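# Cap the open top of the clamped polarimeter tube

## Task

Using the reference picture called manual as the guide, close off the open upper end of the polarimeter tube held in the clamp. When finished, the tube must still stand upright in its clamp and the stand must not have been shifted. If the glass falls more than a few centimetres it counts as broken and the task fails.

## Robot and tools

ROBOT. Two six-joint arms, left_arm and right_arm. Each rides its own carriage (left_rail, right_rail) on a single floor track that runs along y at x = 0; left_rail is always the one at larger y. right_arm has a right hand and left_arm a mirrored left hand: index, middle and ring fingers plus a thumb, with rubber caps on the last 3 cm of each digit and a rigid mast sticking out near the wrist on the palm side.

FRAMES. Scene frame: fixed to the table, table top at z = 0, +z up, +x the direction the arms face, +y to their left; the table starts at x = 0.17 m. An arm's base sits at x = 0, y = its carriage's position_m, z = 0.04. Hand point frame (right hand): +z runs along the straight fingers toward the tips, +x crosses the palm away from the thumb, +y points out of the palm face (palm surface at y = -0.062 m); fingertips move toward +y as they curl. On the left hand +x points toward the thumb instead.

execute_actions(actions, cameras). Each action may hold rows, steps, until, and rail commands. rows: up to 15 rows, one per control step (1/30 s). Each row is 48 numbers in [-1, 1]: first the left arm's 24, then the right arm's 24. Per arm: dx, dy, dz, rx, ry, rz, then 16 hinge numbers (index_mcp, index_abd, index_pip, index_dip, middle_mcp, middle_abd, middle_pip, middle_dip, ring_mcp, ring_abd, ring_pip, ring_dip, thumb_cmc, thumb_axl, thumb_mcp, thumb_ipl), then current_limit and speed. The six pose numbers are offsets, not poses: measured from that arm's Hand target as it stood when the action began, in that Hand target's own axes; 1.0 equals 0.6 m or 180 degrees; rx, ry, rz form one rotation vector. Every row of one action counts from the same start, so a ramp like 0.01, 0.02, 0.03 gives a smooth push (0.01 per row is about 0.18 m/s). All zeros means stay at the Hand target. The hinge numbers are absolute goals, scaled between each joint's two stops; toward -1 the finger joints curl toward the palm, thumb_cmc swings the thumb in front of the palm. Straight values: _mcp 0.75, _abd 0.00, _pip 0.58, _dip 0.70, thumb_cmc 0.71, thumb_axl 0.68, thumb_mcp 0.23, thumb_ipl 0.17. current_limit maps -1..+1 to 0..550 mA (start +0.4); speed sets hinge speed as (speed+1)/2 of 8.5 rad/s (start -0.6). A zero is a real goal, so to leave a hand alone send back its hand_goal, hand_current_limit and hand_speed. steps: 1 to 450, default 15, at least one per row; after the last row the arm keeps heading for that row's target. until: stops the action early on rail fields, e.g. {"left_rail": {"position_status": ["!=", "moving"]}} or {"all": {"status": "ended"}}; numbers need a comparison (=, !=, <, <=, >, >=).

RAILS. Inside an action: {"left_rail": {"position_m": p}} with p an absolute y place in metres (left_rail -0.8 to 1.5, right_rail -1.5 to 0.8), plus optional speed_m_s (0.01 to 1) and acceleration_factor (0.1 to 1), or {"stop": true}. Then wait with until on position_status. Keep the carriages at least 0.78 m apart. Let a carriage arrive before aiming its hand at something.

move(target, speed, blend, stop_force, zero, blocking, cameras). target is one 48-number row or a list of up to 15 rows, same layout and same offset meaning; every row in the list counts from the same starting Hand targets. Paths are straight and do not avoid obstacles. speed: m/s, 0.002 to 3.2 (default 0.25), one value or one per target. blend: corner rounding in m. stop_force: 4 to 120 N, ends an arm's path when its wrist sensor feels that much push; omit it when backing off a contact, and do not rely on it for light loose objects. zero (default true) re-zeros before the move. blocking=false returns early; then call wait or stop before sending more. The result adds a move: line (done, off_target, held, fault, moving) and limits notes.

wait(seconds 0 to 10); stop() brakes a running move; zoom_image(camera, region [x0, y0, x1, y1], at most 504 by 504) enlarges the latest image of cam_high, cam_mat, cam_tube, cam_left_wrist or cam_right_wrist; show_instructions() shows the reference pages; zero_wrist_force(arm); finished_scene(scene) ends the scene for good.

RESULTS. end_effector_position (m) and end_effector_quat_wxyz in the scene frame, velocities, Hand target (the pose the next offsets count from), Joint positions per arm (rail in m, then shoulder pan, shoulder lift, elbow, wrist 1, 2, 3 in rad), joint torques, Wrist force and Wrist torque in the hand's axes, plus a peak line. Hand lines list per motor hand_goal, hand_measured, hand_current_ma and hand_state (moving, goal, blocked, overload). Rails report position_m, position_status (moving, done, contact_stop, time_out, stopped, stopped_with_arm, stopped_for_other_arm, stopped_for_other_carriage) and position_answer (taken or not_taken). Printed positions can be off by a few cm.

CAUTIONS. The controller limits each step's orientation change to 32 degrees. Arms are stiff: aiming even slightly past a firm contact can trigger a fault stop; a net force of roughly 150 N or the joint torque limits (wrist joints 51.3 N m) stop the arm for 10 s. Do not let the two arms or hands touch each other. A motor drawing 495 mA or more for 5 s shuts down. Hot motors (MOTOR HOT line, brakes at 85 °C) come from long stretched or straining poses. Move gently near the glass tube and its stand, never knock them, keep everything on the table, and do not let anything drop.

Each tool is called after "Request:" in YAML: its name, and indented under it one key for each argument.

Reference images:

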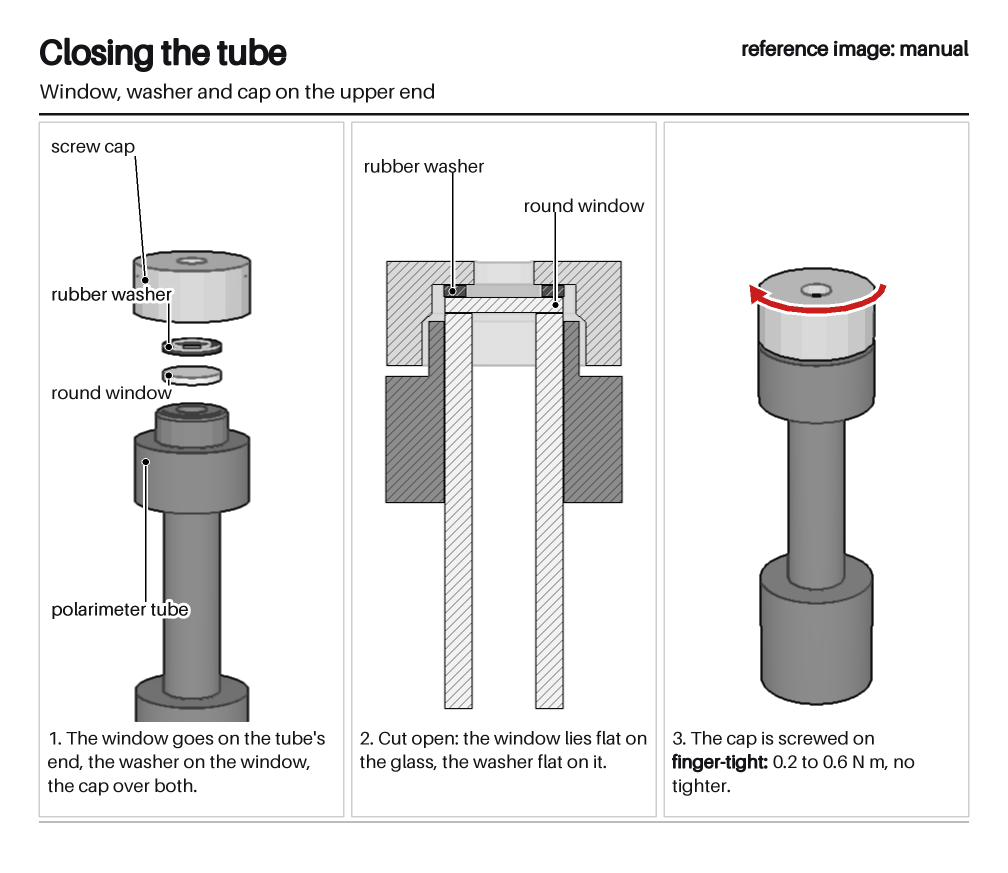

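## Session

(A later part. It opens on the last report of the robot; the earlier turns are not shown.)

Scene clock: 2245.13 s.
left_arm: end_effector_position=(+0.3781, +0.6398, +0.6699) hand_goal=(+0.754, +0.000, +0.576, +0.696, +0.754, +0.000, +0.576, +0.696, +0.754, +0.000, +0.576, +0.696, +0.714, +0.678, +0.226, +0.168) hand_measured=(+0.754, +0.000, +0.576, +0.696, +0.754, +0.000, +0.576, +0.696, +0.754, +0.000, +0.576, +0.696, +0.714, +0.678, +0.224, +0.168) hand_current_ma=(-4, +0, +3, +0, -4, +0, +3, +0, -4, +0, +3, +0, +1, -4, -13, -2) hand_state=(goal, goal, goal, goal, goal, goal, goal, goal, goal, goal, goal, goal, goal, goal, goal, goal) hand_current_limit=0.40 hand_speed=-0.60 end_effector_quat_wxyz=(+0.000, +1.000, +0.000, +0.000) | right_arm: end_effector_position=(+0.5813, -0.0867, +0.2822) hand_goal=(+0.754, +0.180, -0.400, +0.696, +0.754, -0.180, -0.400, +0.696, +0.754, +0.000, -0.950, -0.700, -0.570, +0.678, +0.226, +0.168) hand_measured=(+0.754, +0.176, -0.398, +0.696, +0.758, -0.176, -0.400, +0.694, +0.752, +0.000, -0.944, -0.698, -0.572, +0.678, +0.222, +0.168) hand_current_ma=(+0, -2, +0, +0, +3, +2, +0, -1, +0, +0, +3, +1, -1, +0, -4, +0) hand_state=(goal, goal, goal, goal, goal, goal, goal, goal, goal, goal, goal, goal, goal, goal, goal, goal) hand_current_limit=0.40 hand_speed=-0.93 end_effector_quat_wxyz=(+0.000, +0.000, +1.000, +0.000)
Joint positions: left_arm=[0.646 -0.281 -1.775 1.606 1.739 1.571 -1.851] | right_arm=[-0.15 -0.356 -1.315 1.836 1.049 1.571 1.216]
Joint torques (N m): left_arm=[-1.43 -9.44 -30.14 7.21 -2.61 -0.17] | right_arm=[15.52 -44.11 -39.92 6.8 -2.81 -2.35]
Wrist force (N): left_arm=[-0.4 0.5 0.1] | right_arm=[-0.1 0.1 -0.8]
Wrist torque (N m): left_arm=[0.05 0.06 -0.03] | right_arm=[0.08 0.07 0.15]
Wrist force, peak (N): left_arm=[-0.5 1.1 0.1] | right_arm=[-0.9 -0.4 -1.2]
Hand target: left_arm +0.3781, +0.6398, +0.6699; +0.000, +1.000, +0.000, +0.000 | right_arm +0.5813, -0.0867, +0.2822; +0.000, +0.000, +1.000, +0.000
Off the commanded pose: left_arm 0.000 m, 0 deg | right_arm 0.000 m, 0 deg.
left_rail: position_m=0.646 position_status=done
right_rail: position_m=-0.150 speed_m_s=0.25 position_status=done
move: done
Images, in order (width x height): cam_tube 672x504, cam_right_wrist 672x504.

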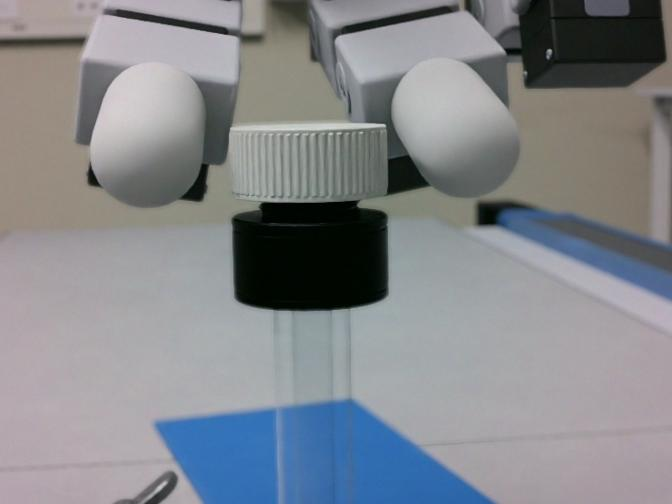

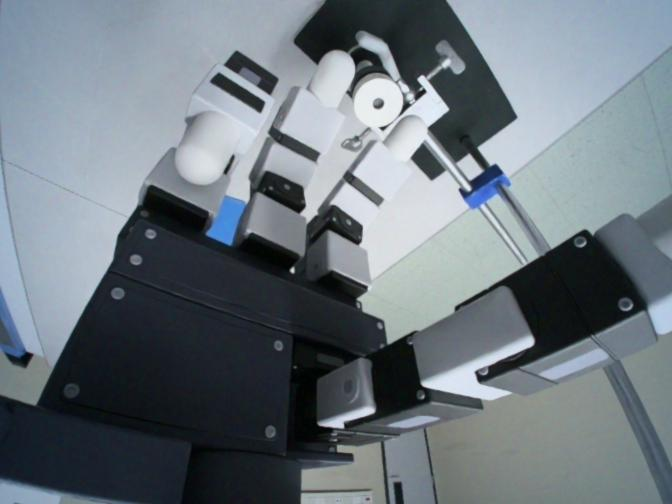

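Request:
execute_actions:
  actions:
    - {"rows":[[0,0,0,0,0,0,0.754,0,0.576,0.696,0.754,0,0.576,0.696,0.754,0,0.576,0.696,0.714,0.678,0.226,0.168,0.4,-0.6,0,0,-0.0008,0,0,0,0.753,0.0,-0.4,0.696,0.753,0.0,-0.4,0.696,0.753,0,-0.95,-0.7,-0.571,0.678,0.226,0.168,0.4,-0.95]],"steps":60}
    - {"rows":[[0,0,0,0,0,0,0.754,0,0.576,0.696,0.754,0,0.576,0.696,0.754,0,0.576,0.696,0.714,0.678,0.226,0.168,0.4,-0.6,0,0,0,0,0,0,0.753,-0.06,-0.4,0.696,0.753,0.06,-0.4,0.696,0.753,0,-0.95,-0.7,-0.571,0.678,0.226,0.168,0.4,-0.97]],"steps":35}

Request:
move:
  target:
    - [0,0,0,0,0,0,0.754,0,0.576,0.696,0.754,0,0.576,0.696,0.754,0,0.576,0.696,0.714,0.678,0.226,0.168,0.4,-0.6,-0.00908,-0.00307,0.0005,0,0,0.25,0.753,-0.06,-0.4,0.696,0.753,0.06,-0.4,0.696,0.753,0,-0.95,-0.7,-0.571,0.678,0.226,0.168,0.4,-0.97]
    - [0,0,0,0,0,0,0.754,0,0.576,0.696,0.754,0,0.576,0.696,0.754,0,0.576,0.696,0.714,0.678,0.226,0.168,0.4,-0.6,-0.01333,-0.01167,0.001,0,0,0.5,0.753,-0.06,-0.4,0.696,0.753,0.06,-0.4,0.696,0.753,0,-0.95,-0.7,-0.571,0.678,0.226,0.168,0.4,-0.97]
    - [0,0,0,0,0,0,0.754,0,0.576,0.696,0.754,0,0.576,0.696,0.754,0,0.576,0.696,0.714,0.678,0.226,0.168,0.4,-0.6,-0.01027,-0.02075,0.0015,0,0,0.75,0.753,-0.06,-0.4,0.696,0.753,0.06,-0.4,0.696,0.753,0,-0.95,-0.7,-0.571,0.678,0.226,0.168,0.4,-0.97]
    - [0,0,0,0,0,0,0.754,0,0.576,0.696,0.754,0,0.576,0.696,0.754,0,0.576,0.696,0.714,0.678,0.226,0.168,0.4,-0.6,-0.00167,-0.025,0.0018,0,0,1.0,0.753,-0.06,-0.4,0.696,0.753,0.06,-0.4,0.696,0.753,0,-0.95,-0.7,-0.571,0.678,0.226,0.168,0.4,-0.97]
  speed: 0.25
  blend: 0.002
  cameras: ["cam_tube","cam_right_wrist"]

Request:
zoom_image:
  camera: "cam_tube"
  region: [220, 170, 400, 305]

Scene clock: 2274.70 s.
left_arm: end_effector_position=(+0.3781, +0.6398, +0.6699) hand_goal=(+0.754, +0.000, +0.576, +0.696, +0.754, +0.000, +0.576, +0.696, +0.754, +0.000, +0.576, +0.696, +0.714, +0.678, +0.226, +0.168) hand_measured=(+0.754, +0.000, +0.576, +0.696, +0.754, +0.000, +0.576, +0.696, +0.754, +0.000, +0.576, +0.696, +0.714, +0.678, +0.224, +0.168) hand_current_ma=(-4, +0, +3, +0, -4, +0, +3, +0, -4, +0, +3, +0, +1, -4, -13, -2) hand_state=(goal, goal, goal, goal, goal, goal, goal, goal, goal, goal, goal, goal, goal, goal, goal, goal) hand_current_limit=0.40 hand_speed=-0.60 end_effector_quat_wxyz=(+0.000, +1.000, +0.000, +0.000) | right_arm: end_effector_position=(+0.5813, -0.0867, +0.2827) hand_goal=(+0.754, -0.060, -0.400, +0.696, +0.754, +0.060, -0.400, +0.696, +0.754, +0.000, -0.950, -0.700, -0.570, +0.678, +0.226, +0.168) hand_measured=(+0.754, +0.040, -0.398, +0.696, +0.758, -0.040, -0.398, +0.694, +0.752, +0.000, -0.944, -0.698, -0.572, +0.678, +0.222, +0.168) hand_current_ma=(+0, +212, +1, +0, +2, -213, +0, +0, +0, +0, +3, +1, -1, +0, -4, +0) hand_state=(goal, blocked, goal, goal, goal, blocked, goal, goal, goal, goal, goal, goal, goal, goal, goal, goal) hand_current_limit=0.40 hand_speed=-0.97 end_effector_quat_wxyz=(+0.000, +0.000, +1.000, +0.000)
Joint positions: left_arm=[0.646 -0.281 -1.775 1.606 1.739 1.571 -1.851] | right_arm=[-0.15 -0.356 -1.315 1.835 1.05 1.571 1.215]
Joint torques (N m): left_arm=[-1.77 -9.62 -29.85 7.1 -2.76 -0.11] | right_arm=[11.44 -71.85 -37.89 6.93 -2.28 -2.38]
Wrist force (N): left_arm=[-0.6 0.7 0.1] | right_arm=[-1.0 0.1 -0.9]
Wrist torque (N m): left_arm=[0.08 0.08 -0.06] | right_arm=[0.08 0.11 0.10]
Wrist force, peak (N): left_arm=[-0.6 1.1 0.1] | right_arm=[-1.3 0.1 -1.5]
Hand target: left_arm +0.3781, +0.6398, +0.6699; +0.000, +1.000, +0.000, +0.000 | right_arm +0.5813, -0.0867, +0.2827; +0.000, +0.000, +1.000, +0.000
Off the commanded pose: left_arm 0.000 m, 0 deg | right_arm 0.000 m, 0 deg.
left_rail: position_m=0.646 position_status=done
right_rail: position_m=-0.150 speed_m_s=0.25 position_status=done

Scene clock: 2281.70 s.
left_arm: end_effector_position=(+0.3781, +0.6398, +0.6699) hand_goal=(+0.754, +0.000, +0.576, +0.696, +0.754, +0.000, +0.576, +0.696, +0.754, +0.000, +0.576, +0.696, +0.714, +0.678, +0.226, +0.168) hand_measured=(+0.754, +0.000, +0.576, +0.696, +0.754, +0.000, +0.576, +0.696, +0.754, +0.000, +0.576, +0.696, +0.714, +0.678, +0.224, +0.168) hand_current_ma=(-4, +0, +3, +0, -4, +0, +3, +0, -4, +0, +3, +0, +1, -4, -13, -2) hand_state=(goal, goal, goal, goal, goal, goal, goal, goal, goal, goal, goal, goal, goal, goal, goal, goal) hand_current_limit=0.40 hand_speed=-0.60 end_effector_quat_wxyz=(+0.000, +1.000, +0.000, +0.000) | right_arm: end_effector_position=(+0.5823, -0.1017, +0.2816) hand_goal=(+0.754, -0.060, -0.400, +0.696, +0.754, +0.060, -0.400, +0.696, +0.754, +0.000, -0.950, -0.700, -0.570, +0.678, +0.226, +0.168) hand_measured=(+0.752, +0.040, -0.398, +0.696, +0.766, -0.038, -0.408, +0.692, +0.752, +0.000, -0.944, -0.698, -0.572, +0.678, +0.222, +0.168) hand_current_ma=(-1, +212, +1, +0, +12, -207, -5, -2, +0, +0, +3, +1, -1, +0, -4, +0) hand_state=(goal, blocked, goal, goal, goal, blocked, goal, goal, goal, goal, goal, goal, goal, goal, goal, goal) hand_current_limit=0.40 hand_speed=-0.97 end_effector_quat_wxyz=(+0.000, +1.000, +0.000, +0.000)
Joint positions: left_arm=[0.646 -0.281 -1.775 1.606 1.739 1.571 -1.851] | right_arm=[-0.15 -0.068 -1.222 1.71 1.082 1.571 4.644]
Joint torques (N m): left_arm=[-2.05 -10.5 -30.09 7.33 -2.86 -0.21] | right_arm=[-17.62 -51.03 -40.46 6.24 3.98 2.95]
Wrist force (N): left_arm=[-0.7 0.4 0.2] | right_arm=[-1.2 -3.3 -4.1]
Wrist torque (N m): left_arm=[0.03 0.08 -0.05] | right_arm=[0.37 -0.01 -0.17]
Wrist force, peak (N): left_arm=[-0.8 0.9 0.3] | right_arm=[-1.3 -3.8 -4.4]
Hand target: left_arm +0.3781, +0.6398, +0.6699; +0.000, +1.000, +0.000, +0.000 | right_arm +0.5823, -0.1017, +0.2816; +0.000, +1.000, +0.000, +0.000
Off the commanded pose: left_arm 0.000 m, 0 deg | right_arm 0.000 m, 0 deg.
left_rail: position_m=0.646 position_status=done
right_rail: position_m=-0.150 speed_m_s=0.25 position_status=done
move: done
Images, in order (width x height): cam_tube 672x504, cam_right_wrist 672x504.

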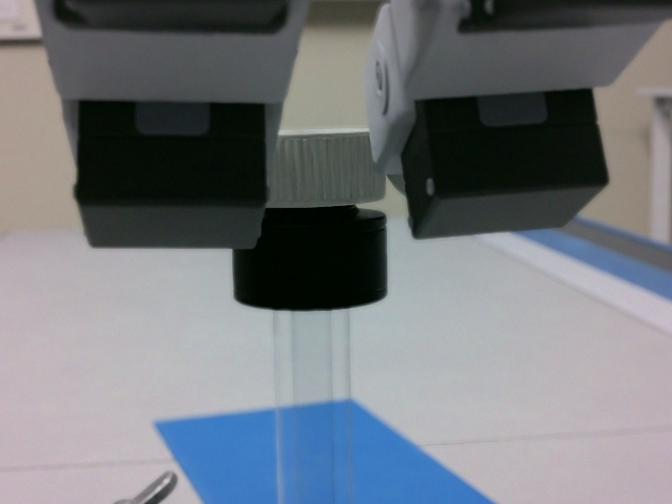

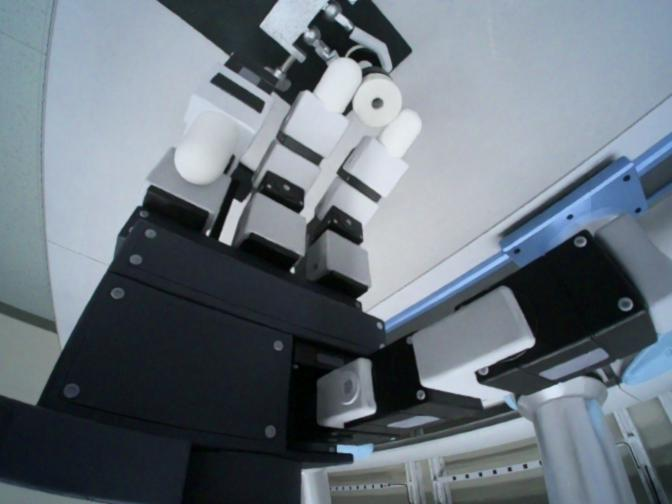

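Scaled by 2.800 from the camera's 672x504 image, which has a finer 960x720 frame.

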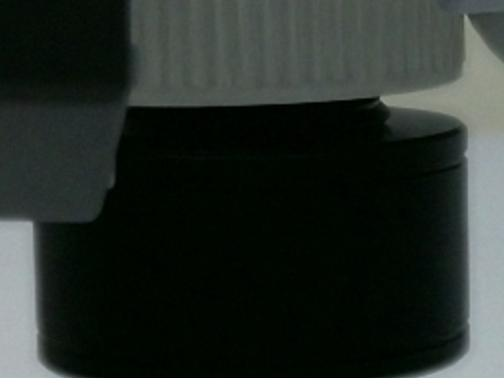

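Request:
execute_actions:
  actions:
    - {"rows":[[0,0,0,0,0,0,0.754,0,0.576,0.696,0.754,0,0.576,0.696,0.754,0,0.576,0.696,0.714,0.678,0.226,0.168,0.4,-0.6,0,0,0,0,0,0,0.753,0.18,-0.4,0.696,0.753,-0.18,-0.4,0.696,0.753,0,-0.95,-0.7,-0.571,0.678,0.226,0.168,0.4,-0.93]],"steps":45}

Request:
move:
  target:
    - [0,0,0,0,0,0,0.754,0,0.576,0.696,0.754,0,0.576,0.696,0.754,0,0.576,0.696,0.714,0.678,0.226,0.168,0.4,-0.6,0.0106,-0.0067,0,0,0,-0.3333,0.753,0.18,-0.4,0.696,0.753,-0.18,-0.4,0.696,0.753,0,-0.95,-0.7,-0.571,0.678,0.226,0.168,0.4,-0.93]
    - [0,0,0,0,0,0,0.754,0,0.576,0.696,0.754,0,0.576,0.696,0.754,0,0.576,0.696,0.714,0.678,0.226,0.168,0.4,-0.6,0.0101,-0.0192,0,0,0,-0.6667,0.753,0.18,-0.4,0.696,0.753,-0.18,-0.4,0.696,0.753,0,-0.95,-0.7,-0.571,0.678,0.226,0.168,0.4,-0.93]
    - [0,0,0,0,0,0,0.754,0,0.576,0.696,0.754,0,0.576,0.696,0.754,0,0.576,0.696,0.714,0.678,0.226,0.168,0.4,-0.6,-0.0017,-0.025,-0.0006,0,0,-1.0,0.753,0.18,-0.4,0.696,0.753,-0.18,-0.4,0.696,0.753,0,-0.95,-0.7,-0.571,0.678,0.226,0.168,0.4,-0.93]
  speed: 0.3
  blend: 0.002
  cameras: ["cam_tube","cam_right_wrist"]

Request:
zoom_image:
  camera: "cam_tube"
  region: [220, 170, 400, 305]

Request:
zoom_image:
  camera: "cam_right_wrist"
  region: [300, 30, 460, 150]

Request:
execute_actions:
  actions:
    - {"rows":[[0,0,0,0,0,0,0.754,0,0.576,0.696,0.754,0,0.576,0.696,0.754,0,0.576,0.696,0.714,0.678,0.226,0.168,0.4,-0.6,0,0,0,0,0,0,0.753,0.0,-0.4,0.696,0.753,0.0,-0.4,0.696,0.753,0,-0.95,-0.7,-0.571,0.678,0.226,0.168,0.4,-0.95]],"steps":60}
    - {"rows":[[0,0,0,0,0,0,0.754,0,0.576,0.696,0.754,0,0.576,0.696,0.754,0,0.576,0.696,0.714,0.678,0.226,0.168,0.4,-0.6,0,0,0,0,0,0,0.753,-0.06,-0.4,0.696,0.753,0.06,-0.4,0.696,0.753,0,-0.95,-0.7,-0.571,0.678,0.226,0.168,0.4,-0.97]],"steps":35}
  cameras: ["cam_tube"]

Request:
zoom_image:
  camera: "cam_tube"
  region: [220, 170, 400, 305]

Scene clock: 2296.10 s.
left_arm: end_effector_position=(+0.3781, +0.6398, +0.6699) hand_goal=(+0.754, +0.000, +0.576, +0.696, +0.754, +0.000, +0.576, +0.696, +0.754, +0.000, +0.576, +0.696, +0.714, +0.678, +0.226, +0.168) hand_measured=(+0.754, +0.000, +0.576, +0.696, +0.754, +0.000, +0.576, +0.696, +0.754, +0.000, +0.576, +0.696, +0.714, +0.678, +0.224, +0.168) hand_current_ma=(-4, +0, +3, +0, -4, +0, +3, +0, -4, +0, +3, +0, +1, -4, -13, -2) hand_state=(goal, goal, goal, goal, goal, goal, goal, goal, goal, goal, goal, goal, goal, goal, goal, goal) hand_current_limit=0.40 hand_speed=-0.60 end_effector_quat_wxyz=(+0.000, +1.000, +0.000, +0.000) | right_arm: end_effector_position=(+0.5823, -0.1017, +0.2816) hand_goal=(+0.754, +0.180, -0.400, +0.696, +0.754, -0.180, -0.400, +0.696, +0.754, +0.000, -0.950, -0.700, -0.570, +0.678, +0.226, +0.168) hand_measured=(+0.754, +0.176, -0.400, +0.696, +0.758, -0.176, -0.400, +0.694, +0.752, +0.000, -0.944, -0.698, -0.572, +0.678, +0.222, +0.168) hand_current_ma=(+0, -2, +0, +0, +3, +2, +0, -1, +0, +0, +3, +1, -1, +0, -4, +0) hand_state=(goal, goal, goal, goal, goal, goal, goal, goal, goal, goal, goal, goal, goal, goal, goal, goal) hand_current_limit=0.40 hand_speed=-0.93 end_effector_quat_wxyz=(+0.000, +1.000, +0.000, +0.000)
Joint positions: left_arm=[0.646 -0.281 -1.775 1.606 1.739 1.571 -1.851] | right_arm=[-0.15 -0.068 -1.221 1.71 1.082 1.571 4.645]
Joint torques (N m): left_arm=[-1.27 -10.12 -29.81 7.32 -2.9 -0.01] | right_arm=[-9.19 -58.49 -39.17 6.13 -0.36 2.4]
Wrist force (N): left_arm=[-0.6 0.7 0.1] | right_arm=[-0.3 -0.2 -0.9]
Wrist torque (N m): left_arm=[0.08 0.08 -0.06] | right_arm=[0.07 0.03 -0.14]
Wrist force, peak (N): left_arm=[-0.5 1.2 0.0] | right_arm=[-1.5 -4.0 -4.2]
Hand target: left_arm +0.3781, +0.6398, +0.6699; +0.000, +1.000, +0.000, +0.000 | right_arm +0.5823, -0.1017, +0.2816; +0.000, +1.000, +0.000, +0.000
Off the commanded pose: left_arm 0.000 m, 0 deg | right_arm 0.000 m, 0 deg.
left_rail: position_m=0.646 position_status=done
right_rail: position_m=-0.150 speed_m_s=0.25 position_status=done

Scene clock: 2302.10 s.
left_arm: end_effector_position=(+0.3781, +0.6398, +0.6699) hand_goal=(+0.754, +0.000, +0.576, +0.696, +0.754, +0.000, +0.576, +0.696, +0.754, +0.000, +0.576, +0.696, +0.714, +0.678, +0.226, +0.168) hand_measured=(+0.754, +0.000, +0.576, +0.696, +0.754, +0.000, +0.576, +0.696, +0.754, +0.000, +0.576, +0.696, +0.714, +0.678, +0.224, +0.168) hand_current_ma=(-4, +0, +3, +0, -4, +0, +3, +0, -4, +0, +3, +0, +1, -4, -13, -2) hand_state=(goal, goal, goal, goal, goal, goal, goal, goal, goal, goal, goal, goal, goal, goal, goal, goal) hand_current_limit=0.40 hand_speed=-0.60 end_effector_quat_wxyz=(+0.000, +1.000, +0.000, +0.000) | right_arm: end_effector_position=(+0.5813, -0.0867, +0.2819) hand_goal=(+0.754, +0.180, -0.400, +0.696, +0.754, -0.180, -0.400, +0.696, +0.754, +0.000, -0.950, -0.700, -0.570, +0.678, +0.226, +0.168) hand_measured=(+0.754, +0.176, -0.400, +0.696, +0.758, -0.176, -0.400, +0.694, +0.752, +0.000, -0.944, -0.698, -0.572, +0.678, +0.222, +0.168) hand_current_ma=(+0, -2, +0, +0, +3, +2, +0, -1, +0, +0, +3, +1, -1, +0, -4, +0) hand_state=(goal, goal, goal, goal, goal, goal, goal, goal, goal, goal, goal, goal, goal, goal, goal, goal) hand_current_limit=0.40 hand_speed=-0.93 end_effector_quat_wxyz=(+0.000, +0.000, +1.000, +0.000)
Joint positions: left_arm=[0.646 -0.281 -1.775 1.606 1.739 1.571 -1.851] | right_arm=[-0.15 -0.356 -1.314 1.836 1.049 1.571 1.216]
Joint torques (N m): left_arm=[-1.34 -8.56 -29.93 7.06 -2.72 0.11] | right_arm=[15.04 -43.11 -39.3 6.91 -2.88 -1.57]
Wrist force (N): left_arm=[-0.8 0.8 0.0] | right_arm=[-0.4 0.0 -1.2]
Wrist torque (N m): left_arm=[0.11 0.11 -0.08] | right_arm=[0.10 0.12 0.12]
Wrist force, peak (N): left_arm=[-1.0 0.7 0.1] | right_arm=[-1.1 -0.6 -1.2]
Hand target: left_arm +0.3781, +0.6398, +0.6699; +0.000, +1.000, +0.000, +0.000 | right_arm +0.5813, -0.0867, +0.2819; +0.000, +0.000, +1.000, +0.000
Off the commanded pose: left_arm 0.000 m, 0 deg | right_arm 0.000 m, 0 deg.
left_rail: position_m=0.646 position_status=done
right_rail: position_m=-0.150 speed_m_s=0.25 position_status=done
move: done
Images, in order (width x height): cam_tube 672x504, cam_right_wrist 672x504.

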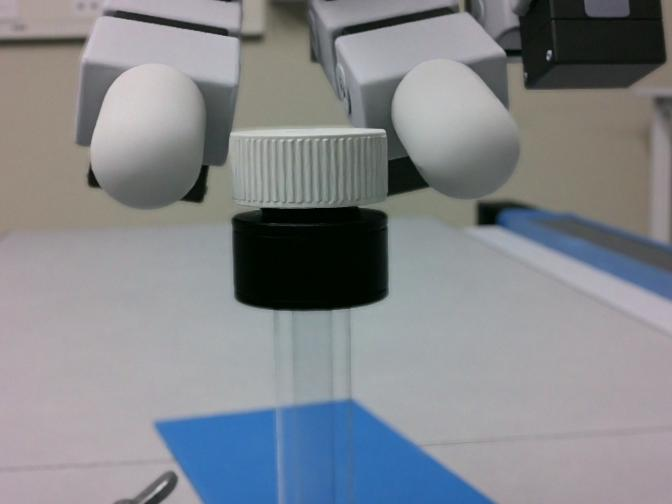

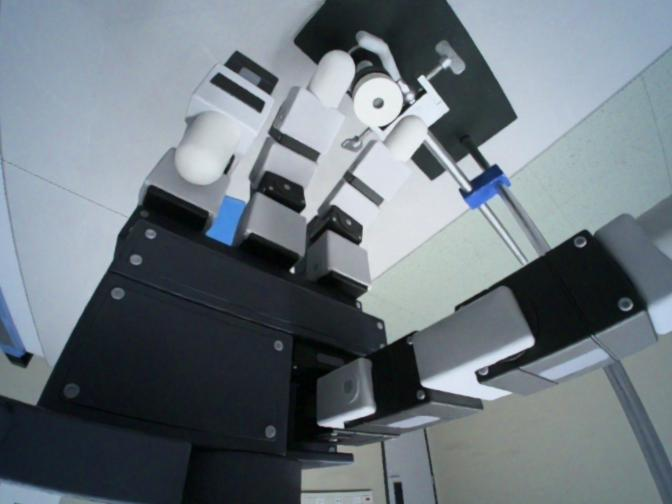

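Scaled by 2.800 from the camera's 672x504 image, which has a finer 960x720 frame.

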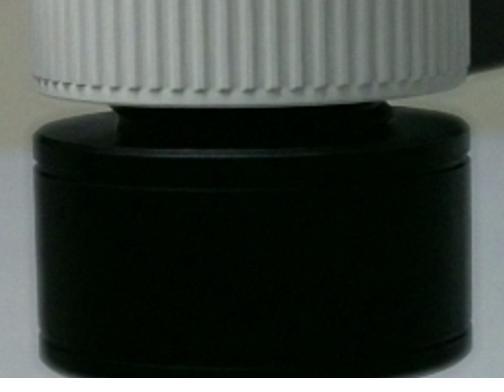

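Scaled by 3.150 from the camera's 672x504 image, which has a finer 960x720 frame.

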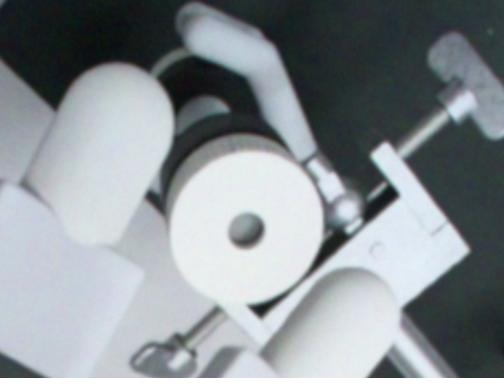

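Scene clock: 2305.47 s.
left_arm: end_effector_position=(+0.3781, +0.6398, +0.6699) hand_goal=(+0.754, +0.000, +0.576, +0.696, +0.754, +0.000, +0.576, +0.696, +0.754, +0.000, +0.576, +0.696, +0.714, +0.678, +0.226, +0.168) hand_measured=(+0.754, +0.000, +0.576, +0.696, +0.754, +0.000, +0.576, +0.696, +0.754, +0.000, +0.576, +0.696, +0.714, +0.678, +0.224, +0.168) hand_current_ma=(-4, +0, +3, +0, -4, +0, +3, +0, -4, +0, +3, +0, +1, -4, -13, -2) hand_state=(goal, goal, goal, goal, goal, goal, goal, goal, goal, goal, goal, goal, goal, goal, goal, goal) hand_current_limit=0.40 hand_speed=-0.60 end_effector_quat_wxyz=(+0.000, +1.000, +0.000, +0.000) | right_arm: end_effector_position=(+0.5813, -0.0867, +0.2819) hand_goal=(+0.754, -0.060, -0.400, +0.696, +0.754, +0.060, -0.400, +0.696, +0.754, +0.000, -0.950, -0.700, -0.570, +0.678, +0.226, +0.168) hand_measured=(+0.754, +0.040, -0.398, +0.696, +0.758, -0.040, -0.398, +0.694, +0.752, +0.000, -0.944, -0.698, -0.572, +0.678, +0.222, +0.168) hand_current_ma=(+0, +215, +1, +0, +2, -211, +0, +0, +0, +0, +3, +1, -1, +0, -4, +0) hand_state=(goal, blocked, goal, goal, goal, blocked, goal, goal, goal, goal, goal, goal, goal, goal, goal, goal) hand_current_limit=0.40 hand_speed=-0.97 end_effector_quat_wxyz=(+0.000, +0.000, +1.000, +0.000)
Joint positions: left_arm=[0.646 -0.281 -1.775 1.606 1.739 1.571 -1.851] | right_arm=[-0.15 -0.356 -1.314 1.836 1.049 1.571 1.215]
Joint torques (N m): left_arm=[-1.27 -10.41 -30.03 7.29 -2.69 0.05] | right_arm=[15.48 -42.06 -35.64 6.92 -2.31 -2.47]
Wrist force (N): left_arm=[-0.4 0.9 0.0] | right_arm=[-0.5 0.1 -1.0]
Wrist torque (N m): left_arm=[0.12 0.05 -0.05] | right_arm=[0.09 0.03 0.15]
Wrist force, peak (N): left_arm=[-0.6 1.1 0.0] | right_arm=[-1.2 0.1 -1.4]
Hand target: left_arm +0.3781, +0.6398, +0.6699; +0.000, +1.000, +0.000, +0.000 | right_arm +0.5813, -0.0867, +0.2819; +0.000, +0.000, +1.000, +0.000
Off the commanded pose: left_arm 0.000 m, 0 deg | right_arm 0.000 m, 0 deg.
left_rail: position_m=0.646 position_status=done
right_rail: position_m=-0.150 speed_m_s=0.25 position_status=done
Images, in order (width x height): cam_tube 672x504.

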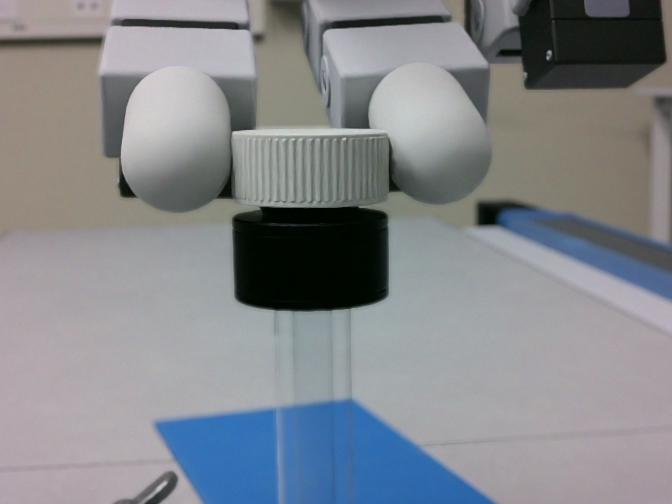

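Scaled by 2.800 from the camera's 672x504 image, which has a finer 960x720 frame.

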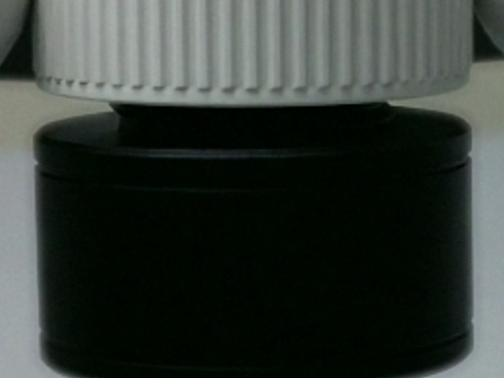

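Request:
move:
  target:
    - [0,0,0,0,0,0,0.754,0,0.576,0.696,0.754,0,0.576,0.696,0.754,0,0.576,0.696,0.714,0.678,0.226,0.168,0.4,-0.6,-0.00908,-0.00307,0.0005,0,0,0.25,0.753,-0.06,-0.4,0.696,0.753,0.06,-0.4,0.696,0.753,0,-0.95,-0.7,-0.571,0.678,0.226,0.168,0.4,-0.97]
    - [0,0,0,0,0,0,0.754,0,0.576,0.696,0.754,0,0.576,0.696,0.754,0,0.576,0.696,0.714,0.678,0.226,0.168,0.4,-0.6,-0.01333,-0.01167,0.001,0,0,0.5,0.753,-0.06,-0.4,0.696,0.753,0.06,-0.4,0.696,0.753,0,-0.95,-0.7,-0.571,0.678,0.226,0.168,0.4,-0.97]
  speed: 0.25
  blend: 0.002

Request:
move:
  target: [0,0,0,0,0,0,0.754,0,0.576,0.696,0.754,0,0.576,0.696,0.754,0,0.576,0.696,0.714,0.678,0.226,0.168,0.4,-0.6,-0.00908,-0.00307,0.0005,0,0,0.25,0.753,-0.06,-0.4,0.696,0.753,0.06,-0.4,0.696,0.753,0,-0.95,-0.7,-0.571,0.678,0.226,0.168,0.4,-0.97]
  speed: 0.25

Request:
move:
  target: [0,0,0,0,0,0,0.754,0,0.576,0.696,0.754,0,0.576,0.696,0.754,0,0.576,0.696,0.714,0.678,0.226,0.168,0.4,-0.6,-0.00908,-0.00307,0.0003,0,0,0.25,0.753,-0.06,-0.4,0.696,0.753,0.06,-0.4,0.696,0.753,0,-0.95,-0.7,-0.571,0.678,0.226,0.168,0.4,-0.97]
  speed: 0.25
  cameras: ["cam_tube","cam_right_wrist"]

Request:
zoom_image:
  camera: "cam_tube"
  region: [220, 170, 400, 305]

Scene clock: 2322.10 s.
left_arm: end_effector_position=(+0.3781, +0.6398, +0.6699) hand_goal=(+0.754, +0.000, +0.576, +0.696, +0.754, +0.000, +0.576, +0.696, +0.754, +0.000, +0.576, +0.696, +0.714, +0.678, +0.226, +0.168) hand_measured=(+0.754, +0.000, +0.576, +0.696, +0.754, +0.000, +0.576, +0.696, +0.754, +0.000, +0.576, +0.696, +0.714, +0.678, +0.224, +0.168) hand_current_ma=(-4, +0, +3, +0, -4, +0, +3, +0, -4, +0, +3, +0, +1, -4, -13, -2) hand_state=(goal, goal, goal, goal, goal, goal, goal, goal, goal, goal, goal, goal, goal, goal, goal, goal) hand_current_limit=0.40 hand_speed=-0.60 end_effector_quat_wxyz=(+0.000, +1.000, +0.000, +0.000) | right_arm: end_effector_position=(+0.5893, -0.0937, +0.2813) hand_goal=(+0.754, -0.060, -0.400, +0.696, +0.754, +0.060, -0.400, +0.696, +0.754, +0.000, -0.950, -0.700, -0.570, +0.678, +0.226, +0.168) hand_measured=(+0.752, +0.040, -0.396, +0.696, +0.758, -0.038, -0.402, +0.696, +0.752, +0.000, -0.944, -0.698, -0.572, +0.678, +0.222, +0.168) hand_current_ma=(+0, +212, +2, +0, +2, -209, -1, +0, +0, +0, +3, +1, -1, +0, -4, +0) hand_state=(goal, blocked, goal, goal, goal, blocked, goal, goal, goal, goal, goal, goal, goal, goal, goal, goal) hand_current_limit=0.40 hand_speed=-0.97 end_effector_quat_wxyz=(+0.000, +0.707, +0.707, +0.000)
Joint positions: left_arm=[0.646 -0.281 -1.775 1.606 1.739 1.571 -1.851] | right_arm=[-0.15 -0.193 -1.39 1.933 1.027 1.571 2.949]
Joint torques (N m): left_arm=[-1.77 -10.64 -30 7.3 -2.6 0.1] | right_arm=[15.35 -35.33 -39.8 5.85 3.02 3.52]
Wrist force (N): left_arm=[-0.5 0.7 0.3] | right_arm=[-0.4 -2.4 -2.9]
Wrist torque (N m): left_arm=[0.07 0.06 -0.05] | right_arm=[0.36 0.27 -0.13]
Wrist force, peak (N): left_arm=[-0.8 1.1 0.2] | right_arm=[-0.8 -2.7 -3.3]
Hand target: left_arm +0.3781, +0.6398, +0.6699; +0.000, +1.000, +0.000, +0.000 | right_arm +0.5893, -0.0937, +0.2813; +0.000, +0.707, +0.707, +0.000
Off the commanded pose: left_arm 0.000 m, 0 deg | right_arm 0.000 m, 0 deg.
left_rail: position_m=0.646 position_status=done
right_rail: position_m=-0.150 speed_m_s=0.25 position_status=done
move: done

Scene clock: 2324.43 s.
left_arm: end_effector_position=(+0.3781, +0.6398, +0.6699) hand_goal=(+0.754, +0.000, +0.576, +0.696, +0.754, +0.000, +0.576, +0.696, +0.754, +0.000, +0.576, +0.696, +0.714, +0.678, +0.226, +0.168) hand_measured=(+0.754, +0.000, +0.576, +0.696, +0.754, +0.000, +0.576, +0.696, +0.754, +0.000, +0.576, +0.696, +0.714, +0.678, +0.224, +0.168) hand_current_ma=(-4, +0, +3, +0, -4, +0, +3, +0, -4, +0, +3, +0, +1, -4, -13, -2) hand_state=(goal, goal, goal, goal, goal, goal, goal, goal, goal, goal, goal, goal, goal, goal, goal, goal) hand_current_limit=0.40 hand_speed=-0.60 end_effector_quat_wxyz=(+0.000, +1.000, +0.000, +0.000) | right_arm: end_effector_position=(+0.5874, -0.0991, +0.2810) hand_goal=(+0.754, -0.060, -0.400, +0.696, +0.754, +0.060, -0.400, +0.696, +0.754, +0.000, -0.950, -0.700, -0.570, +0.678, +0.226, +0.168) hand_measured=(+0.754, +0.040, -0.398, +0.696, +0.762, -0.038, -0.406, +0.692, +0.752, +0.000, -0.944, -0.698, -0.572, +0.678, +0.222, +0.168) hand_current_ma=(+0, +212, +1, +0, +7, -209, -4, -1, +0, +0, +3, +1, -1, +0, -4, +0) hand_state=(goal, blocked, goal, goal, goal, blocked, goal, goal, goal, goal, goal, goal, goal, goal, goal, goal) hand_current_limit=0.40 hand_speed=-0.97 end_effector_quat_wxyz=(+0.000, +0.924, +0.383, +0.000)
Joint positions: left_arm=[0.646 -0.281 -1.775 1.606 1.739 1.571 -1.851] | right_arm=[-0.15 -0.088 -1.315 1.839 1.047 1.571 3.839]
Joint torques (N m): left_arm=[-1.93 -9.48 -29.5 7.3 -2.68 0.12] | right_arm=[14.66 -42.17 -40.31 5.82 3.62 2.54]
Wrist force (N): left_arm=[-0.5 0.7 0.5] | right_arm=[0.0 -2.7 -3.4]
Wrist torque (N m): left_arm=[0.06 0.08 -0.05] | right_arm=[0.38 0.17 -0.09]
Wrist force, peak (N): left_arm=[-0.7 1.0 -0.1] | right_arm=[-0.3 -3.0 -3.8]
Hand target: left_arm +0.3781, +0.6398, +0.6699; +0.000, +1.000, +0.000, +0.000 | right_arm +0.5874, -0.0991, +0.2810; +0.000, +0.924, +0.383, +0.000
Off the commanded pose: left_arm 0.000 m, 0 deg | right_arm 0.000 m, 0 deg.
left_rail: position_m=0.646 position_status=done
right_rail: position_m=-0.150 speed_m_s=0.25 position_status=done
move: done

Scene clock: 2326.73 s.
left_arm: end_effector_position=(+0.3781, +0.6398, +0.6699) hand_goal=(+0.754, +0.000, +0.576, +0.696, +0.754, +0.000, +0.576, +0.696, +0.754, +0.000, +0.576, +0.696, +0.714, +0.678, +0.226, +0.168) hand_measured=(+0.754, +0.000, +0.576, +0.696, +0.754, +0.000, +0.576, +0.696, +0.754, +0.000, +0.576, +0.696, +0.714, +0.678, +0.224, +0.168) hand_current_ma=(-4, +0, +3, +0, -4, +0, +3, +0, -4, +0, +3, +0, +1, -4, -13, -2) hand_state=(goal, goal, goal, goal, goal, goal, goal, goal, goal, goal, goal, goal, goal, goal, goal, goal) hand_current_limit=0.40 hand_speed=-0.60 end_effector_quat_wxyz=(+0.000, +1.000, +0.000, +0.000) | right_arm: end_effector_position=(+0.5823, -0.1017, +0.2809) hand_goal=(+0.754, -0.060, -0.400, +0.696, +0.754, +0.060, -0.400, +0.696, +0.754, +0.000, -0.950, -0.700, -0.570, +0.678, +0.226, +0.168) hand_measured=(+0.754, +0.040, -0.398, +0.696, +0.766, -0.038, -0.408, +0.692, +0.752, +0.000, -0.944, -0.698, -0.572, +0.678, +0.222, +0.168) hand_current_ma=(+0, +212, +0, +0, +11, -208, -5, -2, +0, +0, +3, +1, -1, +0, -4, +0) hand_state=(goal, blocked, goal, goal, goal, blocked, goal, goal, goal, goal, goal, goal, goal, goal, goal, goal) hand_current_limit=0.40 hand_speed=-0.97 end_effector_quat_wxyz=(+0.000, +1.000, +0.000, +0.000)
Joint positions: left_arm=[0.646 -0.281 -1.775 1.606 1.739 1.571 -1.851] | right_arm=[-0.15 -0.068 -1.221 1.711 1.081 1.571 4.644]
Joint torques (N m): left_arm=[-2.69 -8.61 -30.35 7.28 -2.59 -0.07] | right_arm=[-19.04 -50.46 -40.93 6.06 3.91 2.38]
Wrist force (N): left_arm=[-0.6 0.2 0.1] | right_arm=[-1.3 -4.0 -4.2]
Wrist torque (N m): left_arm=[0.03 0.07 -0.05] | right_arm=[0.31 -0.03 -0.19]
Wrist force, peak (N): left_arm=[-0.8 1.0 0.2] | right_arm=[-1.2 -3.8 -4.6]
Hand target: left_arm +0.3781, +0.6398, +0.6699; +0.000, +1.000, +0.000, +0.000 | right_arm +0.5823, -0.1017, +0.2809; +0.000, +1.000, +0.000, +0.000
Off the commanded pose: left_arm 0.000 m, 0 deg | right_arm 0.000 m, 0 deg.
left_rail: position_m=0.646 position_status=done
right_rail: position_m=-0.150 speed_m_s=0.25 position_status=done
move: done
Images, in order (width x height): cam_tube 672x504, cam_right_wrist 672x504.

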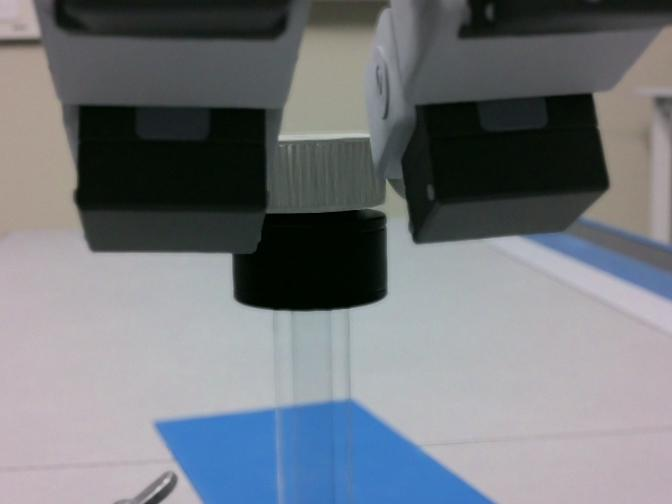

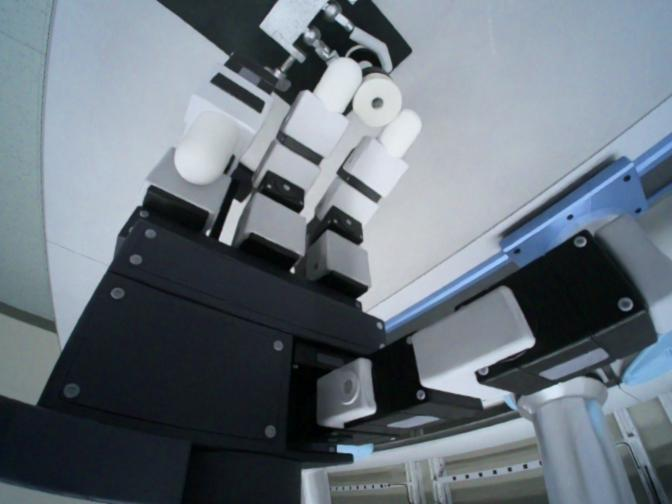

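Scaled by 2.800 from the camera's 672x504 image, which has a finer 960x720 frame.

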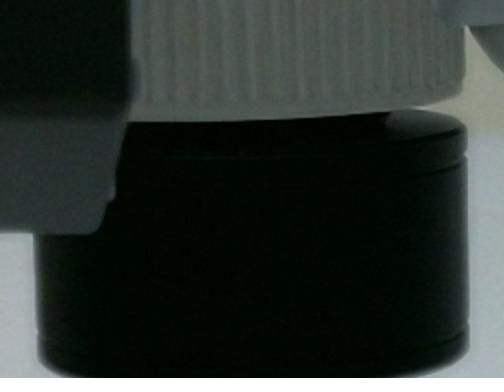

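Request:
execute_actions:
  actions:
    - {"rows":[[0,0,0,0,0,0,0.754,0,0.576,0.696,0.754,0,0.576,0.696,0.754,0,0.576,0.696,0.714,0.678,0.226,0.168,0.4,-0.6,0,0,0,0,0,0,0.753,0.18,-0.4,0.696,0.753,-0.18,-0.4,0.696,0.753,0,-0.95,-0.7,-0.571,0.678,0.226,0.168,0.4,-0.93]],"steps":45}

Request:
move:
  target:
    - [0,0,0,0,0,0,0.754,0,0.576,0.696,0.754,0,0.576,0.696,0.754,0,0.576,0.696,0.714,0.678,0.226,0.168,0.4,-0.6,0.0106,-0.0067,0,0,0,-0.3333,0.753,0.18,-0.4,0.696,0.753,-0.18,-0.4,0.696,0.753,0,-0.95,-0.7,-0.571,0.678,0.226,0.168,0.4,-0.93]
    - [0,0,0,0,0,0,0.754,0,0.576,0.696,0.754,0,0.576,0.696,0.754,0,0.576,0.696,0.714,0.678,0.226,0.168,0.4,-0.6,0.0101,-0.0192,0,0,0,-0.6667,0.753,0.18,-0.4,0.696,0.753,-0.18,-0.4,0.696,0.753,0,-0.95,-0.7,-0.571,0.678,0.226,0.168,0.4,-0.93]
    - [0,0,0,0,0,0,0.754,0,0.576,0.696,0.754,0,0.576,0.696,0.754,0,0.576,0.696,0.714,0.678,0.226,0.168,0.4,-0.6,-0.0017,-0.025,-0.0006,0,0,-1.0,0.753,0.18,-0.4,0.696,0.753,-0.18,-0.4,0.696,0.753,0,-0.95,-0.7,-0.571,0.678,0.226,0.168,0.4,-0.93]
  speed: 0.3
  blend: 0.002
  cameras: ["cam_tube","cam_right_wrist"]

Request:
zoom_image:
  camera: "cam_tube"
  region: [220, 170, 400, 305]

Request:
execute_actions:
  actions:
    - {"rows":[[0,0,0,0,0,0,0.754,0,0.576,0.696,0.754,0,0.576,0.696,0.754,0,0.576,0.696,0.714,0.678,0.226,0.168,0.4,-0.6,0,0,0,0,0,0,0.753,0.0,-0.4,0.696,0.753,0.0,-0.4,0.696,0.753,0,-0.95,-0.7,-0.571,0.678,0.226,0.168,0.4,-0.95]],"steps":60}
    - {"rows":[[0,0,0,0,0,0,0.754,0,0.576,0.696,0.754,0,0.576,0.696,0.754,0,0.576,0.696,0.714,0.678,0.226,0.168,0.4,-0.6,0,0,0,0,0,0,0.753,-0.1,-0.4,0.696,0.753,0.1,-0.4,0.696,0.753,0,-0.95,-0.7,-0.571,0.678,0.226,0.168,0.4,-0.97]],"steps":50}
  cameras: ["cam_tube"]

Request:
zoom_image:
  camera: "cam_tube"
  region: [220, 170, 400, 305]

Scene clock: 2350.27 s.
left_arm: end_effector_position=(+0.3781, +0.6398, +0.6699) hand_goal=(+0.754, +0.000, +0.576, +0.696, +0.754, +0.000, +0.576, +0.696, +0.754, +0.000, +0.576, +0.696, +0.714, +0.678, +0.226, +0.168) hand_measured=(+0.754, +0.000, +0.576, +0.696, +0.754, +0.000, +0.576, +0.696, +0.754, +0.000, +0.576, +0.696, +0.714, +0.678, +0.224, +0.168) hand_current_ma=(-4, +0, +3, +0, -4, +0, +3, +0, -4, +0, +3, +0, +1, -4, -13, -2) hand_state=(goal, goal, goal, goal, goal, goal, goal, goal, goal, goal, goal, goal, goal, goal, goal, goal) hand_current_limit=0.40 hand_speed=-0.60 end_effector_quat_wxyz=(+0.000, +1.000, +0.000, +0.000) | right_arm: end_effector_position=(+0.5823, -0.1017, +0.2808) hand_goal=(+0.754, +0.180, -0.400, +0.696, +0.754, -0.180, -0.400, +0.696, +0.754, +0.000, -0.950, -0.700, -0.570, +0.678, +0.226, +0.168) hand_measured=(+0.754, +0.176, -0.400, +0.696, +0.758, -0.176, -0.400, +0.694, +0.752, +0.000, -0.944, -0.698, -0.572, +0.678, +0.222, +0.168) hand_current_ma=(+0, -2, +0, +0, +3, +2, +0, -1, +0, +0, +3, +1, -1, +0, -4, +0) hand_state=(goal, goal, goal, goal, goal, goal, goal, goal, goal, goal, goal, goal, goal, goal, goal, goal) hand_current_limit=0.40 hand_speed=-0.93 end_effector_quat_wxyz=(+0.000, +1.000, +0.000, +0.000)
Joint positions: left_arm=[0.646 -0.281 -1.775 1.606 1.739 1.571 -1.851] | right_arm=[-0.15 -0.068 -1.221 1.711 1.081 1.571 4.645]
Joint torques (N m): left_arm=[-0.63 -9.13 -30.02 7.24 -2.93 -0.15] | right_arm=[-10.16 -59.15 -39.56 6.06 -0.58 2.35]
Wrist force (N): left_arm=[-0.6 0.7 0.0] | right_arm=[-0.2 -0.5 -1.2]
Wrist torque (N m): left_arm=[0.09 0.07 -0.05] | right_arm=[0.06 0.03 -0.14]
Wrist force, peak (N): left_arm=[-0.6 1.1 0.1] | right_arm=[-1.5 -3.9 -4.7]
Hand target: left_arm +0.3781, +0.6398, +0.6699; +0.000, +1.000, +0.000, +0.000 | right_arm +0.5823, -0.1017, +0.2809; +0.000, +1.000, +0.000, +0.000
Off the commanded pose: left_arm 0.000 m, 0 deg | right_arm 0.000 m, 0 deg.
left_rail: position_m=0.646 position_status=done
right_rail: position_m=-0.150 speed_m_s=0.25 position_status=done

Scene clock: 2356.27 s.
left_arm: end_effector_position=(+0.3781, +0.6398, +0.6699) hand_goal=(+0.754, +0.000, +0.576, +0.696, +0.754, +0.000, +0.576, +0.696, +0.754, +0.000, +0.576, +0.696, +0.714, +0.678, +0.226, +0.168) hand_measured=(+0.754, +0.000, +0.576, +0.696, +0.754, +0.000, +0.576, +0.696, +0.754, +0.000, +0.576, +0.696, +0.714, +0.678, +0.224, +0.168) hand_current_ma=(-4, +0, +3, +0, -4, +0, +3, +0, -4, +0, +3, +0, +1, -4, -13, -2) hand_state=(goal, goal, goal, goal, goal, goal, goal, goal, goal, goal, goal, goal, goal, goal, goal, goal) hand_current_limit=0.40 hand_speed=-0.60 end_effector_quat_wxyz=(+0.000, +1.000, +0.000, +0.000) | right_arm: end_effector_position=(+0.5813, -0.0867, +0.2812) hand_goal=(+0.754, +0.180, -0.400, +0.696, +0.754, -0.180, -0.400, +0.696, +0.754, +0.000, -0.950, -0.700, -0.570, +0.678, +0.226, +0.168) hand_measured=(+0.754, +0.176, -0.400, +0.696, +0.758, -0.176, -0.400, +0.694, +0.752, +0.000, -0.944, -0.698, -0.572, +0.678, +0.222, +0.168) hand_current_ma=(+0, -2, +0, +0, +3, +2, +0, -1, +0, +0, +3, +1, -1, +0, -4, +0) hand_state=(goal, goal, goal, goal, goal, goal, goal, goal, goal, goal, goal, goal, goal, goal, goal, goal) hand_current_limit=0.40 hand_speed=-0.93 end_effector_quat_wxyz=(+0.000, +0.000, +1.000, +0.000)
Joint positions: left_arm=[0.646 -0.281 -1.775 1.606 1.739 1.571 -1.851] | right_arm=[-0.15 -0.356 -1.314 1.837 1.048 1.571 1.216]
Joint torques (N m): left_arm=[-0.39 -8.99 -30.24 7.32 -2.76 -0.11] | right_arm=[15.4 -43.07 -39.98 7 -2.79 -2.72]
Wrist force (N): left_arm=[-0.6 0.7 0.1] | right_arm=[-0.4 0.2 -1.0]
Wrist torque (N m): left_arm=[0.08 0.08 -0.06] | right_arm=[0.10 0.12 0.12]
Wrist force, peak (N): left_arm=[-0.7 1.0 0.1] | right_arm=[-0.7 -0.4 -1.6]
Hand target: left_arm +0.3781, +0.6398, +0.6699; +0.000, +1.000, +0.000, +0.000 | right_arm +0.5812, -0.0867, +0.2812; +0.000, +0.000, +1.000, +0.000
Off the commanded pose: left_arm 0.000 m, 0 deg | right_arm 0.000 m, 0 deg.
left_rail: position_m=0.646 position_status=done
right_rail: position_m=-0.150 speed_m_s=0.25 position_status=done
move: done
Images, in order (width x height): cam_tube 672x504, cam_right_wrist 672x504.

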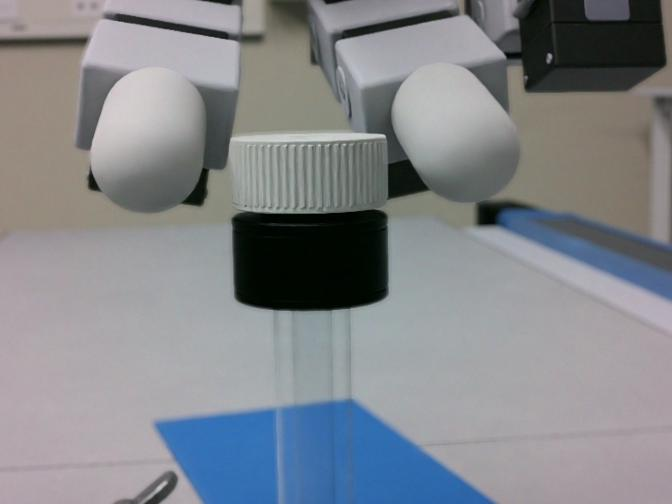

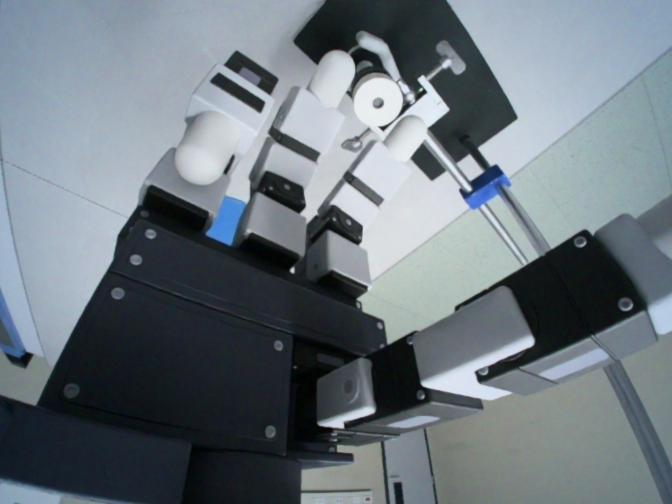

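Scaled by 2.800 from the camera's 672x504 image, which has a finer 960x720 frame.

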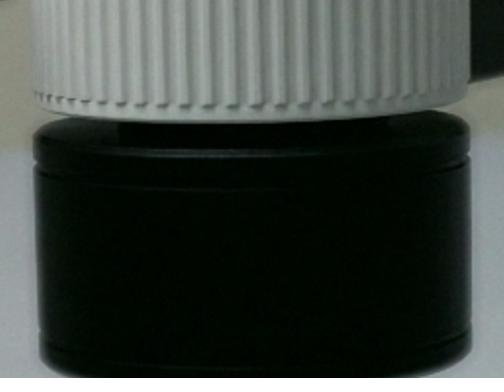

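Scene clock: 2360.13 s.
left_arm: end_effector_position=(+0.3781, +0.6398, +0.6699) hand_goal=(+0.754, +0.000, +0.576, +0.696, +0.754, +0.000, +0.576, +0.696, +0.754, +0.000, +0.576, +0.696, +0.714, +0.678, +0.226, +0.168) hand_measured=(+0.754, +0.000, +0.576, +0.696, +0.754, +0.000, +0.576, +0.696, +0.754, +0.000, +0.576, +0.696, +0.714, +0.678, +0.224, +0.168) hand_current_ma=(-4, +0, +3, +0, -4, +0, +3, +0, -4, +0, +3, +0, +1, -4, -13, -2) hand_state=(goal, goal, goal, goal, goal, goal, goal, goal, goal, goal, goal, goal, goal, goal, goal, goal) hand_current_limit=0.40 hand_speed=-0.60 end_effector_quat_wxyz=(+0.000, +1.000, +0.000, +0.000) | right_arm: end_effector_position=(+0.5813, -0.0867, +0.2812) hand_goal=(+0.754, -0.100, -0.400, +0.696, +0.754, +0.100, -0.400, +0.696, +0.754, +0.000, -0.950, -0.700, -0.570, +0.678, +0.226, +0.168) hand_measured=(+0.754, +0.036, -0.398, +0.696, +0.756, -0.034, -0.398, +0.696, +0.752, +0.000, -0.944, -0.698, -0.572, +0.678, +0.222, +0.168) hand_current_ma=(+0, +340, +1, +0, +1, -334, +1, +0, +0, +0, +3, +1, -1, +0, -4, +0) hand_state=(goal, blocked, goal, goal, goal, blocked, goal, goal, goal, goal, goal, goal, goal, goal, goal, goal) hand_current_limit=0.40 hand_speed=-0.97 end_effector_quat_wxyz=(+0.000, +0.000, +1.000, +0.000)
Joint positions: left_arm=[0.646 -0.281 -1.775 1.606 1.739 1.571 -1.851] | right_arm=[-0.15 -0.356 -1.314 1.837 1.048 1.571 1.215]
Joint torques (N m): left_arm=[-1.58 -9.08 -30.08 7.25 -2.73 -0.09] | right_arm=[14.78 -43.39 -34.64 6.83 -2.11 -2.56]
Wrist force (N): left_arm=[-0.6 0.9 0.2] | right_arm=[-1.1 -0.1 -1.2]
Wrist torque (N m): left_arm=[0.10 0.08 -0.06] | right_arm=[0.10 0.07 0.11]
Wrist force, peak (N): left_arm=[-0.7 1.0 0.1] | right_arm=[-1.5 -0.1 -1.4]
Hand target: left_arm +0.3781, +0.6398, +0.6699; +0.000, +1.000, +0.000, +0.000 | right_arm +0.5812, -0.0867, +0.2812; +0.000, +0.000, +1.000, +0.000
Off the commanded pose: left_arm 0.000 m, 0 deg | right_arm 0.000 m, 0 deg.
left_rail: position_m=0.646 position_status=done
right_rail: position_m=-0.150 speed_m_s=0.25 position_status=done
Images, in order (width x height): cam_tube 672x504.

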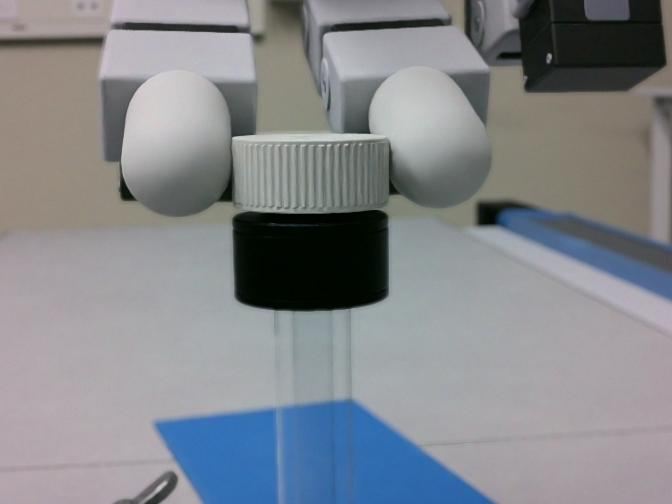

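Scaled by 2.800 from the camera's 672x504 image, which has a finer 960x720 frame.

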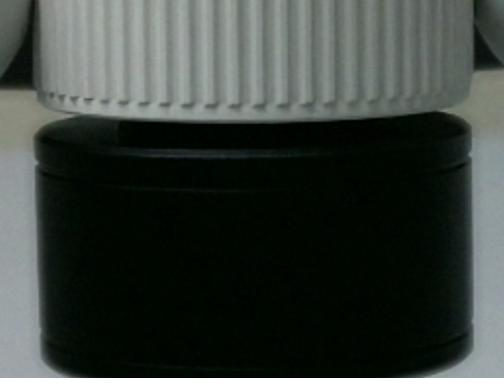

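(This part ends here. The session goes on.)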